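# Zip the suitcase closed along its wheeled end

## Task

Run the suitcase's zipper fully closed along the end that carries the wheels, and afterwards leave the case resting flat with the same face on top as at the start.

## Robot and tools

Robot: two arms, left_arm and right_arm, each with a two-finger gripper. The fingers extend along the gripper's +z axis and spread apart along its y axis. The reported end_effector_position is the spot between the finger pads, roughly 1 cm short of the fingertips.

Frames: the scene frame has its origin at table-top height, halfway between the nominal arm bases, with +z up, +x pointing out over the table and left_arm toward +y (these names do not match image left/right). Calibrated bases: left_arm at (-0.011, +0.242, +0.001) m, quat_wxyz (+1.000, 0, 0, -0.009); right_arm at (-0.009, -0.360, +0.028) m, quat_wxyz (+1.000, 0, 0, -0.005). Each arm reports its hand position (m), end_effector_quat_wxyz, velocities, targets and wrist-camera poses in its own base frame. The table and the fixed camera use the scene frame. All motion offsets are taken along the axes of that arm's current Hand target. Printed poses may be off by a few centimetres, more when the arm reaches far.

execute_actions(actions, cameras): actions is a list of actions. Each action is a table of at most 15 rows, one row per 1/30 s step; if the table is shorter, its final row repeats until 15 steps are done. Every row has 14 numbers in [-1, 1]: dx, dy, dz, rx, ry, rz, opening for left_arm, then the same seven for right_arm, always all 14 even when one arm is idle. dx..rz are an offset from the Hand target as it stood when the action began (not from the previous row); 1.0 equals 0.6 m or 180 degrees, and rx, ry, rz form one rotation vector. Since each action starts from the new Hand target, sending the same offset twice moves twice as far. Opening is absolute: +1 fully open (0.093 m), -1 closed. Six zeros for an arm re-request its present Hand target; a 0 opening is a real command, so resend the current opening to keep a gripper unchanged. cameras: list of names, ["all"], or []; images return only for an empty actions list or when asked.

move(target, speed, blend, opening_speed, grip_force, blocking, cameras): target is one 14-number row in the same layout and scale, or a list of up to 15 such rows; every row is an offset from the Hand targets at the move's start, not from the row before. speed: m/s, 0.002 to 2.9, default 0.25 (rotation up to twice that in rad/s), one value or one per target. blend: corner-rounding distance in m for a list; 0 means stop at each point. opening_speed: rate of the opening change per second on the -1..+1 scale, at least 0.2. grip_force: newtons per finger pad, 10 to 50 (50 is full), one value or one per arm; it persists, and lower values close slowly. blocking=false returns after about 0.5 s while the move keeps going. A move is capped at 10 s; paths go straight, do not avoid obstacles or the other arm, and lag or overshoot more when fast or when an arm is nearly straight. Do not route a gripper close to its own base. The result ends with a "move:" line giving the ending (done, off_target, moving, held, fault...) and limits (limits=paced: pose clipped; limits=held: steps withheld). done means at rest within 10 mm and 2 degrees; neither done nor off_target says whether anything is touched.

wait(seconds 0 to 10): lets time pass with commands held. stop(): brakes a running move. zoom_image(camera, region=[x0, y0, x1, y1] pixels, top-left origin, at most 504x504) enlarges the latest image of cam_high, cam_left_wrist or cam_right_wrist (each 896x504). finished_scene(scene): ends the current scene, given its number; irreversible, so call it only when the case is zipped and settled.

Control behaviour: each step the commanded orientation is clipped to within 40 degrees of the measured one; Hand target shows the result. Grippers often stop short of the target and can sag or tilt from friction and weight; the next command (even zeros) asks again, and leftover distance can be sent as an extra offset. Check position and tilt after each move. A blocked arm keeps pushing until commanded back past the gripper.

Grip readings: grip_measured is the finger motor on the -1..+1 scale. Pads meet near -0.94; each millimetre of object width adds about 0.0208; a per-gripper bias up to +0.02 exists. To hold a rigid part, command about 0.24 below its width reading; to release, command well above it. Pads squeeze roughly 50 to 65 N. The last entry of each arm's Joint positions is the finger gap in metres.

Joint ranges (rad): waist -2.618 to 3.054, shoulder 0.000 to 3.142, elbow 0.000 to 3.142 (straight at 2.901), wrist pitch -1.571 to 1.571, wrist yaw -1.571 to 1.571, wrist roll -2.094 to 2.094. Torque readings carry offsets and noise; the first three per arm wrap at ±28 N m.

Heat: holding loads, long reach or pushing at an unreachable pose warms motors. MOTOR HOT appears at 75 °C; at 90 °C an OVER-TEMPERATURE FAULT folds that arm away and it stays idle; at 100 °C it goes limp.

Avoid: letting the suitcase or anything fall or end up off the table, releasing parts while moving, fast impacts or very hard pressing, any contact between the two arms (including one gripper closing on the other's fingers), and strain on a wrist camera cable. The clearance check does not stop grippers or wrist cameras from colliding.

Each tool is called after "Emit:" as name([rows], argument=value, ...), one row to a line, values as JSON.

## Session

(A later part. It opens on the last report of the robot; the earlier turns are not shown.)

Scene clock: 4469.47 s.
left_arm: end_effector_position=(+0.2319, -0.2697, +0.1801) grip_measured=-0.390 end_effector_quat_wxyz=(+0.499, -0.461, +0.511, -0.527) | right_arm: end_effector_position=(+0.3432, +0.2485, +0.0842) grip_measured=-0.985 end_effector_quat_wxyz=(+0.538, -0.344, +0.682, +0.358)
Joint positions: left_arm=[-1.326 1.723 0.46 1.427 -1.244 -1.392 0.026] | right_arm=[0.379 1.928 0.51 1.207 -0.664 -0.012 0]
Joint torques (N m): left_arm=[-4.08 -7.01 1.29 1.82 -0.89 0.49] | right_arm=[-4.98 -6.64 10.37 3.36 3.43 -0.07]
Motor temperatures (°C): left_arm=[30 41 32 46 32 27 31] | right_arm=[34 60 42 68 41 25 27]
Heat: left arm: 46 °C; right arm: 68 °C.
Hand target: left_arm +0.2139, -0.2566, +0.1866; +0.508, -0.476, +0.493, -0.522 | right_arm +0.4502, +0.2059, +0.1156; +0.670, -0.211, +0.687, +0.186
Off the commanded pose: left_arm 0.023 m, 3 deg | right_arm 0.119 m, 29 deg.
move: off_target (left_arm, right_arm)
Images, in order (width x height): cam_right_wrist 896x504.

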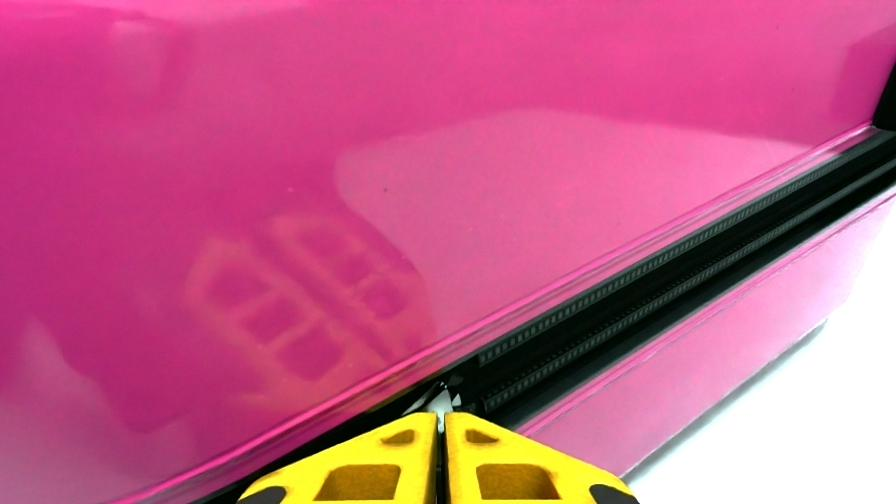

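Emit:
move([
  [-0.0,-0.0,-0.03,0.0,0.0,0.0,-0.5,0.0005,-0.01,0.05,0.02,0.0,0.0,-1],
], speed=0.06, cameras=["cam_right_wrist"])

Emit:
zoom_image(camera="cam_right_wrist", region=[330, 330, 560, 504])

Scene clock: 4476.93 s.
left_arm: end_effector_position=(+0.2225, -0.2624, +0.1799) grip_measured=-0.390 end_effector_quat_wxyz=(+0.508, -0.470, +0.504, -0.516) | right_arm: end_effector_position=(+0.3427, +0.2662, +0.0843) grip_measured=-0.985 end_effector_quat_wxyz=(+0.532, -0.358, +0.673, +0.368)
Joint positions: left_arm=[-1.361 1.723 0.446 1.472 -1.314 -1.355 0.027] | right_arm=[0.419 1.955 0.552 1.194 -0.664 -0.012 0]
Joint torques (N m): left_arm=[-6.32 -6.26 1.01 1.99 -0.79 0.56] | right_arm=[-7.27 -6.56 11.75 3.24 4.02 0.05]
Motor temperatures (°C): left_arm=[31 41 32 47 32 27 31] | right_arm=[33 59 44 67 45 25 27]
Heat: left arm: 47 °C; right arm: 67 °C.
Hand target: left_arm +0.1960, -0.2560, +0.1855; +0.508, -0.476, +0.493, -0.522 | right_arm +0.4787, +0.2170, +0.1145; +0.676, -0.190, +0.693, +0.164
Off the commanded pose: left_arm 0.028 m, 2 deg | right_arm 0.148 m, 35 deg.
move: off_target (left_arm, right_arm)
Images, in order (width x height): cam_right_wrist 896x504.

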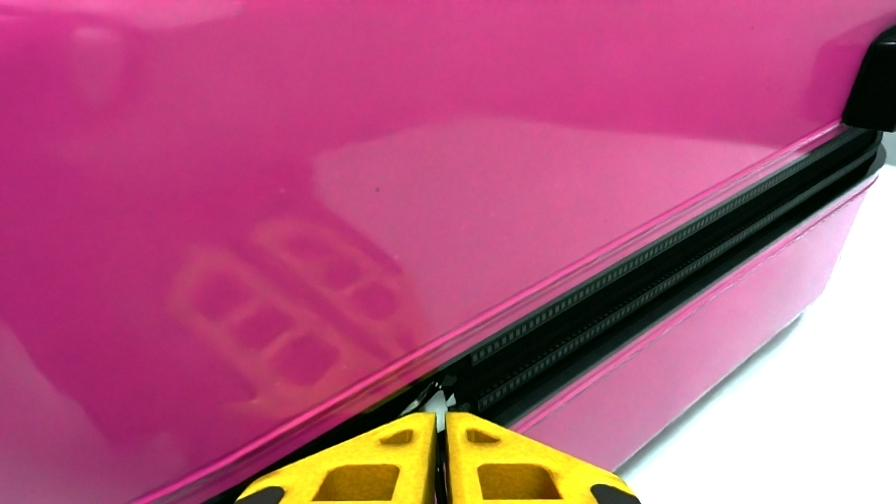

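Scaled by 2.191.

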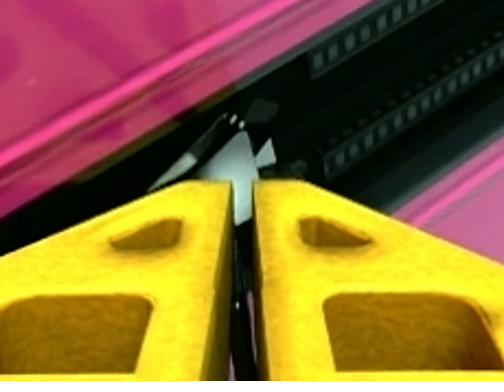

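Emit:
move([
  [-0.0,-0.0,0.0,0.0,0.0,0.0,-0.5,-0.005,0.1467,0.0203,-0.08,0.0,0.0,-1],
], speed=0.08, cameras=["all"])

Emit:
zoom_image(camera="cam_right_wrist", region=[330, 330, 560, 504])

Scene clock: 4491.30 s.
left_arm: end_effector_position=(+0.2178, -0.2423, +0.1794) grip_measured=-0.389 end_effector_quat_wxyz=(+0.530, -0.500, +0.486, -0.482) | right_arm: end_effector_position=(+0.3465, +0.3207, +0.0841) grip_measured=-0.985 end_effector_quat_wxyz=(+0.525, -0.388, +0.650, +0.389)
Joint positions: left_arm=[-1.376 1.702 0.436 1.473 -1.435 -1.334 0.027] | right_arm=[0.534 2.051 0.706 1.162 -0.633 -0.009 0]
Joint torques (N m): left_arm=[-5.7 -4.77 1.69 2.01 0.24 0.5] | right_arm=[-3.81 -7.5 11.38 3.14 3.08 -0.05]
Motor temperatures (°C): left_arm=[32 41 32 49 32 27 31] | right_arm=[34 59 47 67 53 25 27]
Heat: left arm: 49 °C; right arm: 67 °C.
Hand target: left_arm +0.1960, -0.2560, +0.1855; +0.508, -0.476, +0.493, -0.522 | right_arm +0.4466, +0.2999, +0.1145; +0.647, -0.273, +0.667, +0.250
Off the commanded pose: left_arm 0.027 m, 6 deg | right_arm 0.107 m, 25 deg.
move: off_target (left_arm, right_arm)

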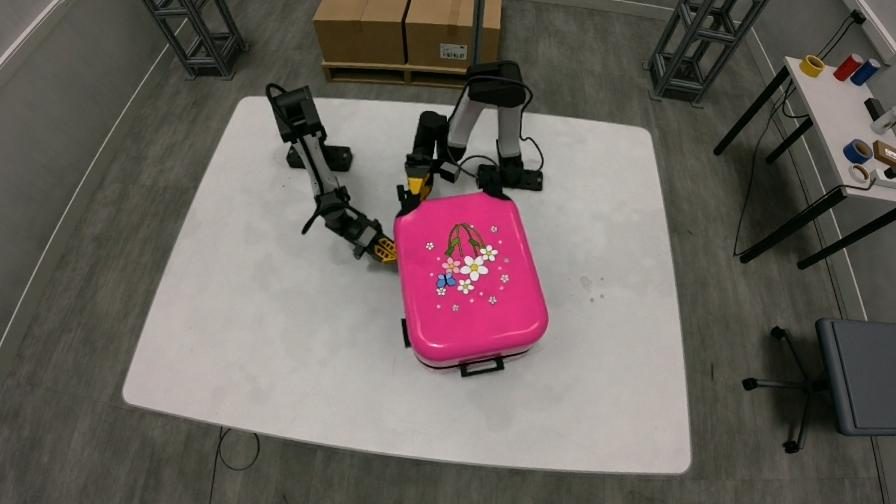

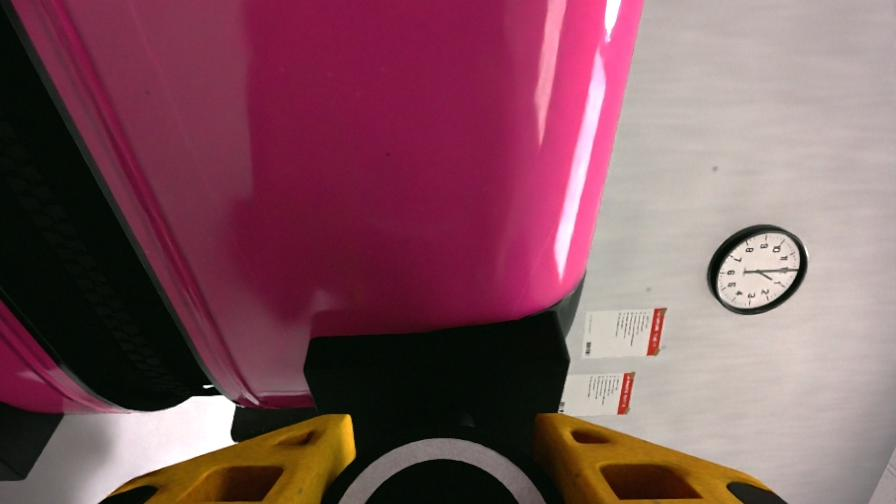

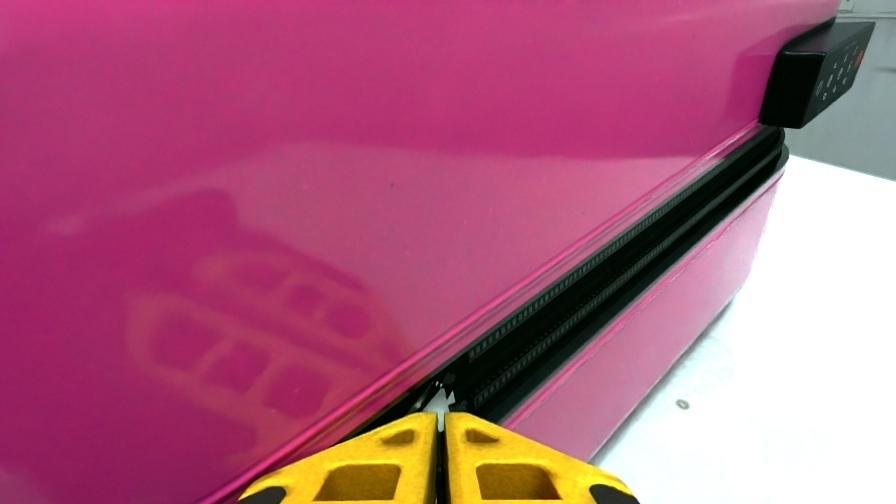

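Scaled by 2.191.

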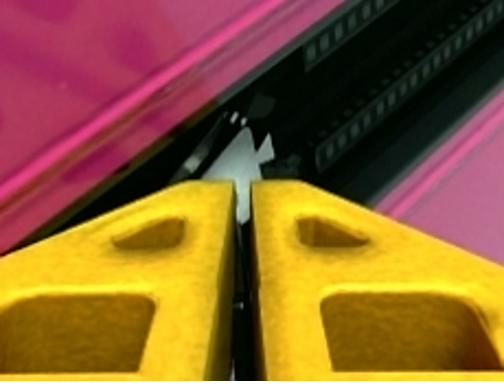

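Emit:
move([
  [-0.0,-0.0,-0.02,0.0,0.0,0.0,-0.5,-0.001,-0.0467,0.0443,0.0,0.0,0.0,-1],
], speed=0.08, cameras=["cam_right_wrist"])

Emit:
zoom_image(camera="cam_right_wrist", region=[330, 330, 560, 504])

Scene clock: 4504.37 s.
left_arm: end_effector_position=(+0.2158, -0.2374, +0.1792) grip_measured=-0.389 end_effector_quat_wxyz=(+0.534, -0.508, +0.480, -0.474) | right_arm: end_effector_position=(+0.3482, +0.3307, +0.0840) grip_measured=-0.985 end_effector_quat_wxyz=(+0.506, -0.408, +0.636, +0.416)
Joint positions: left_arm=[-1.382 1.696 0.433 1.473 -1.468 -1.331 0.027] | right_arm=[0.525 2.085 0.773 1.121 -0.725 -0.009 0]
Joint torques (N m): left_arm=[-8.44 -5 1.16 2 0.17 0.49] | right_arm=[-7.68 -8.02 12.71 2.94 3.33 -0.07]
Motor temperatures (°C): left_arm=[33 40 31 49 31 27 31] | right_arm=[34 60 51 64 53 25 27]
Heat: left arm: 49 °C; right arm: 64 °C.
Hand target: left_arm +0.1840, -0.2557, +0.1848; +0.508, -0.476, +0.493, -0.522 | right_arm +0.4852, +0.2979, +0.1146; +0.647, -0.273, +0.667, +0.250
Off the commanded pose: left_arm 0.037 m, 7 deg | right_arm 0.144 m, 30 deg.
joint sent to its limit (left arm) — joint 4 (wrist pitch), upper limit. The joint targets are off in position, not in orientation.
move: off_target (left_arm, right_arm)
Images, in order (width x height): cam_right_wrist 896x504.

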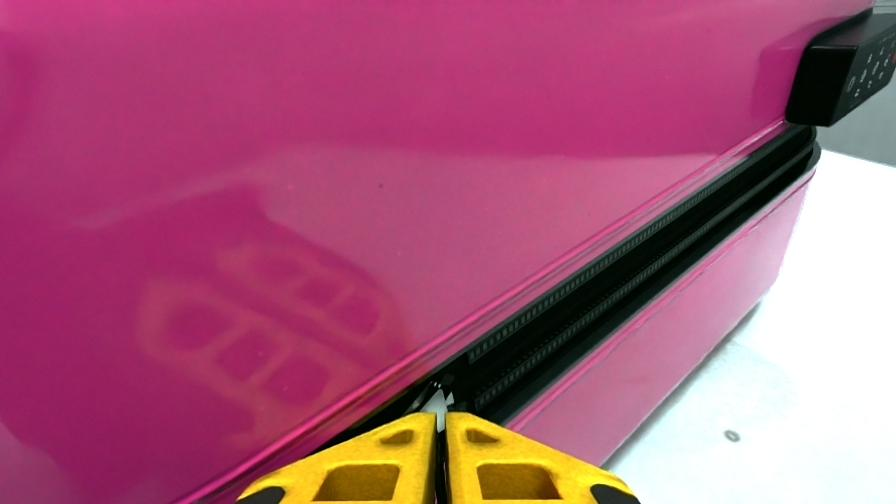

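Scaled by 2.191.

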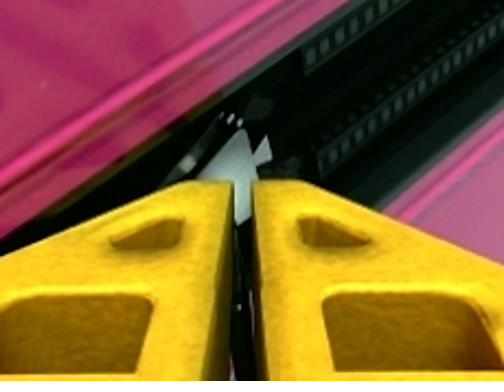

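Emit:
move([
  [-0.0317,0.0033,0.0523,0.0,0.0,0.0,-0.5,0.018,0.193,-0.1225,-0.139,-0.003,-0.005,-1],
], speed=0.1, cameras=["cam_right_wrist"])

Emit:
zoom_image(camera="cam_right_wrist", region=[330, 330, 560, 504])

Scene clock: 4514.47 s.
left_arm: end_effector_position=(+0.2158, -0.2354, +0.1799) grip_measured=-0.389 end_effector_quat_wxyz=(+0.519, -0.486, +0.496, -0.499) | right_arm: end_effector_position=(+0.3389, +0.3290, +0.0834) grip_measured=-0.985 end_effector_quat_wxyz=(+0.522, -0.415, +0.623, +0.409)
Joint positions: left_arm=[-1.373 1.651 0.373 1.473 -1.38 -1.349 0.027] | right_arm=[0.536 2.09 0.727 1.202 -0.711 -0.027 0]
Joint torques (N m): left_arm=[0.75 -4.53 2.18 1.62 0.52 0.16] | right_arm=[0.55 -7.27 5.12 3.59 0.4 -0.16]
Motor temperatures (°C): left_arm=[33 39 31 49 31 27 31] | right_arm=[34 61 54 64 53 25 27]
Heat: left arm: 49 °C; right arm: 64 °C.
Hand target: left_arm +0.2160, -0.2376, +0.1848; +0.508, -0.476, +0.493, -0.522 | right_arm +0.3521, +0.3310, +0.1042; +0.578, -0.411, +0.591, +0.384
Off the commanded pose: left_arm 0.005 m, 3 deg | right_arm 0.025 m, 8 deg.
move: off_target (left_arm, right_arm)
Images, in order (width x height): cam_right_wrist 896x504.

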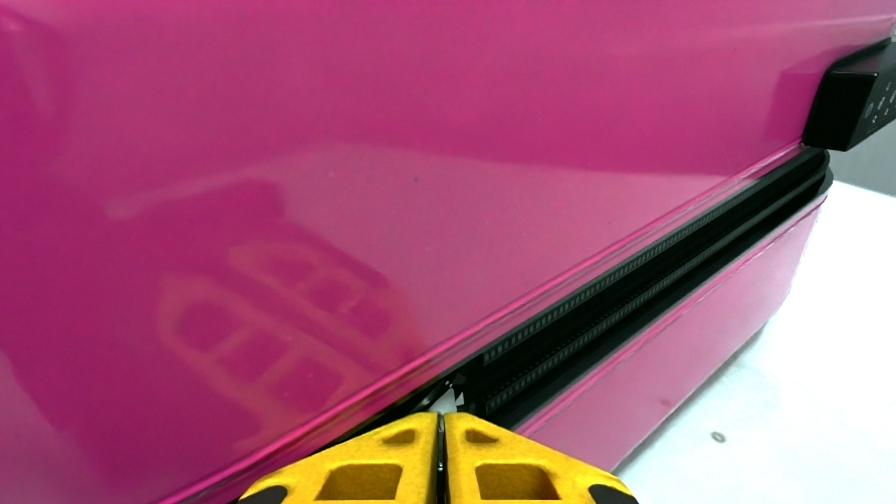

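Scaled by 2.191.

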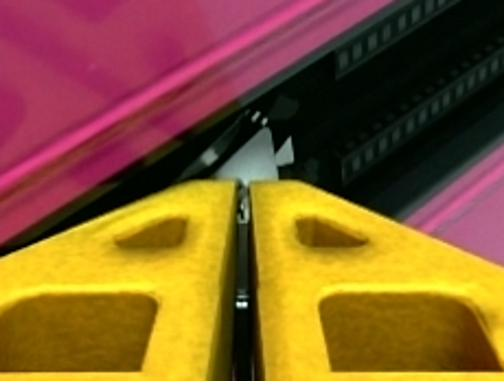

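Emit:
move([
  [0,0,0,0.0,0.0,0.0,-0.5,0.0,0.0,0.0,0.0,0,0,-0.5],
  [0,0,0,0.0,0.0,0.0,-0.5,0.0,0.0,-0.11,0.0,0,0,-0.5],
], speed=0.1, cameras=["cam_right_wrist"])

Emit:
zoom_image(camera="cam_right_wrist", region=[330, 200, 600, 404])

Scene clock: 4520.37 s.
left_arm: end_effector_position=(+0.2157, -0.2350, +0.1799) grip_measured=-0.389 end_effector_quat_wxyz=(+0.519, -0.486, +0.496, -0.499) | right_arm: end_effector_position=(+0.3264, +0.2708, +0.0820) grip_measured=-0.502 end_effector_quat_wxyz=(+0.541, -0.398, +0.628, +0.394)
Joint positions: left_arm=[-1.373 1.65 0.371 1.473 -1.38 -1.349 0.027] | right_arm=[0.41 2.028 0.536 1.343 -0.779 -0.041 0.021]
Joint torques (N m): left_arm=[0.75 -4.4 2.32 1.62 0.52 0.16] | right_arm=[-0.28 -9.21 3.47 3.16 -0.25 -0.17]
Motor temperatures (°C): left_arm=[33 39 31 48 31 27 31] | right_arm=[34 61 52 65 49 25 27]
Heat: left arm: 48 °C; right arm: 65 °C.
Hand target: left_arm +0.2160, -0.2376, +0.1848; +0.508, -0.476, +0.493, -0.522 | right_arm +0.3278, +0.2697, +0.1067; +0.578, -0.411, +0.591, +0.384
Off the commanded pose: left_arm 0.006 m, 3 deg | right_arm 0.025 m, 6 deg.
move: off_target (left_arm, right_arm)
Images, in order (width x height): cam_right_wrist 896x504.

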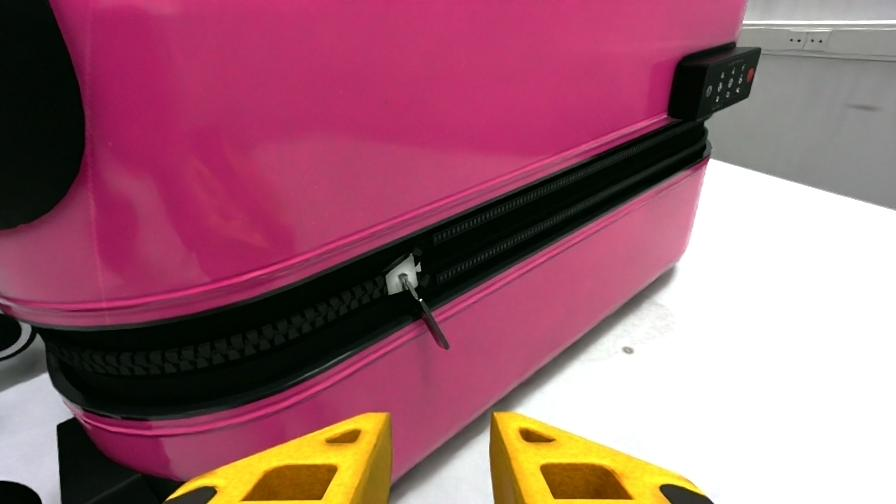

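Scaled by 1.867.

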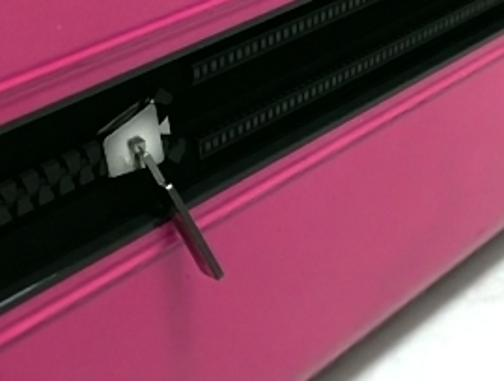

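Emit:
move([
  [0,0,0,0.0,0.0,0.0,0.25,0.0,0.0,-0.03,0.0,0,0,-0.5],
  [0,0,-0.1,0.0,0.0,0.0,0.25,-0.05,0.0,-0.12,0.0,0,0,-0.5],
], speed=0.1, cameras=["all"])

Scene clock: 4539.90 s.
left_arm: end_effector_position=(+0.1573, -0.2433, +0.1725) grip_measured=+0.247 end_effector_quat_wxyz=(+0.499, -0.464, +0.531, -0.503) | right_arm: end_effector_position=(+0.3034, +0.2052, +0.1374) grip_measured=-0.502 end_effector_quat_wxyz=(+0.578, -0.404, +0.593, +0.388)
Joint positions: left_arm=[-1.617 1.622 0.331 1.473 -1.546 -1.324 0.057] | right_arm=[0.201 1.734 0.368 1.311 -0.986 -0.052 0.021]
Joint torques (N m): left_arm=[-0.51 -5.76 3.29 1.51 -0.22 0.2] | right_arm=[-0.39 -6.91 3.44 1.89 -0.2 -0.18]
Motor temperatures (°C): left_arm=[31 39 31 47 31 27 31] | right_arm=[32 63 46 63 41 25 26]
Heat: left arm: 47 °C; right arm: 63 °C.
Hand target: left_arm +0.1561, -0.2358, +0.1812; +0.508, -0.476, +0.493, -0.522 | right_arm +0.3012, +0.2041, +0.1394; +0.578, -0.411, +0.591, +0.384
Off the commanded pose: left_arm 0.012 m, 5 deg | right_arm 0.003 m, 1 deg.
move: off_target (left_arm)

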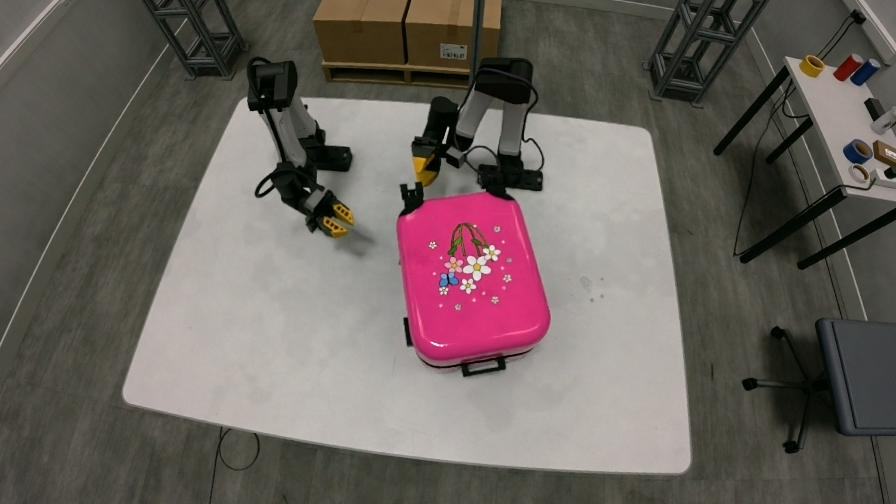

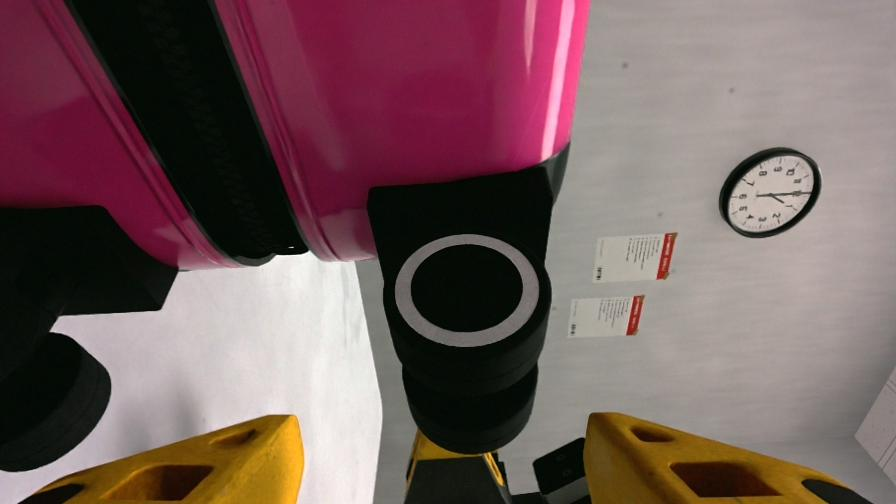

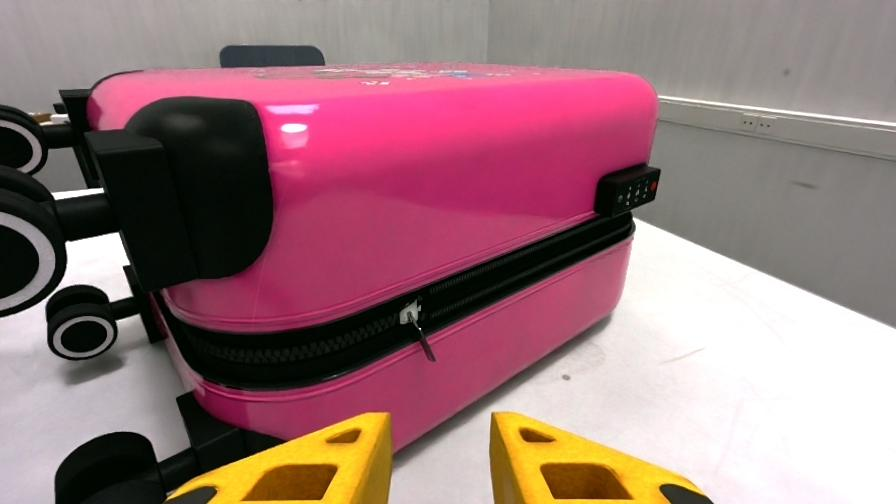

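Emit:
zoom_image(camera="cam_right_wrist", region=[340, 250, 500, 380])

Scaled by 3.150.

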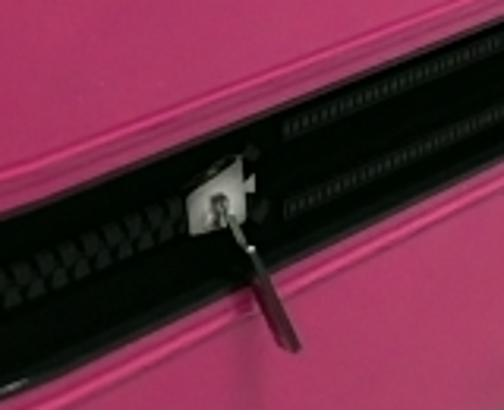

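Emit:
finished_scene(scene=1)

The scene is finished: the task was done.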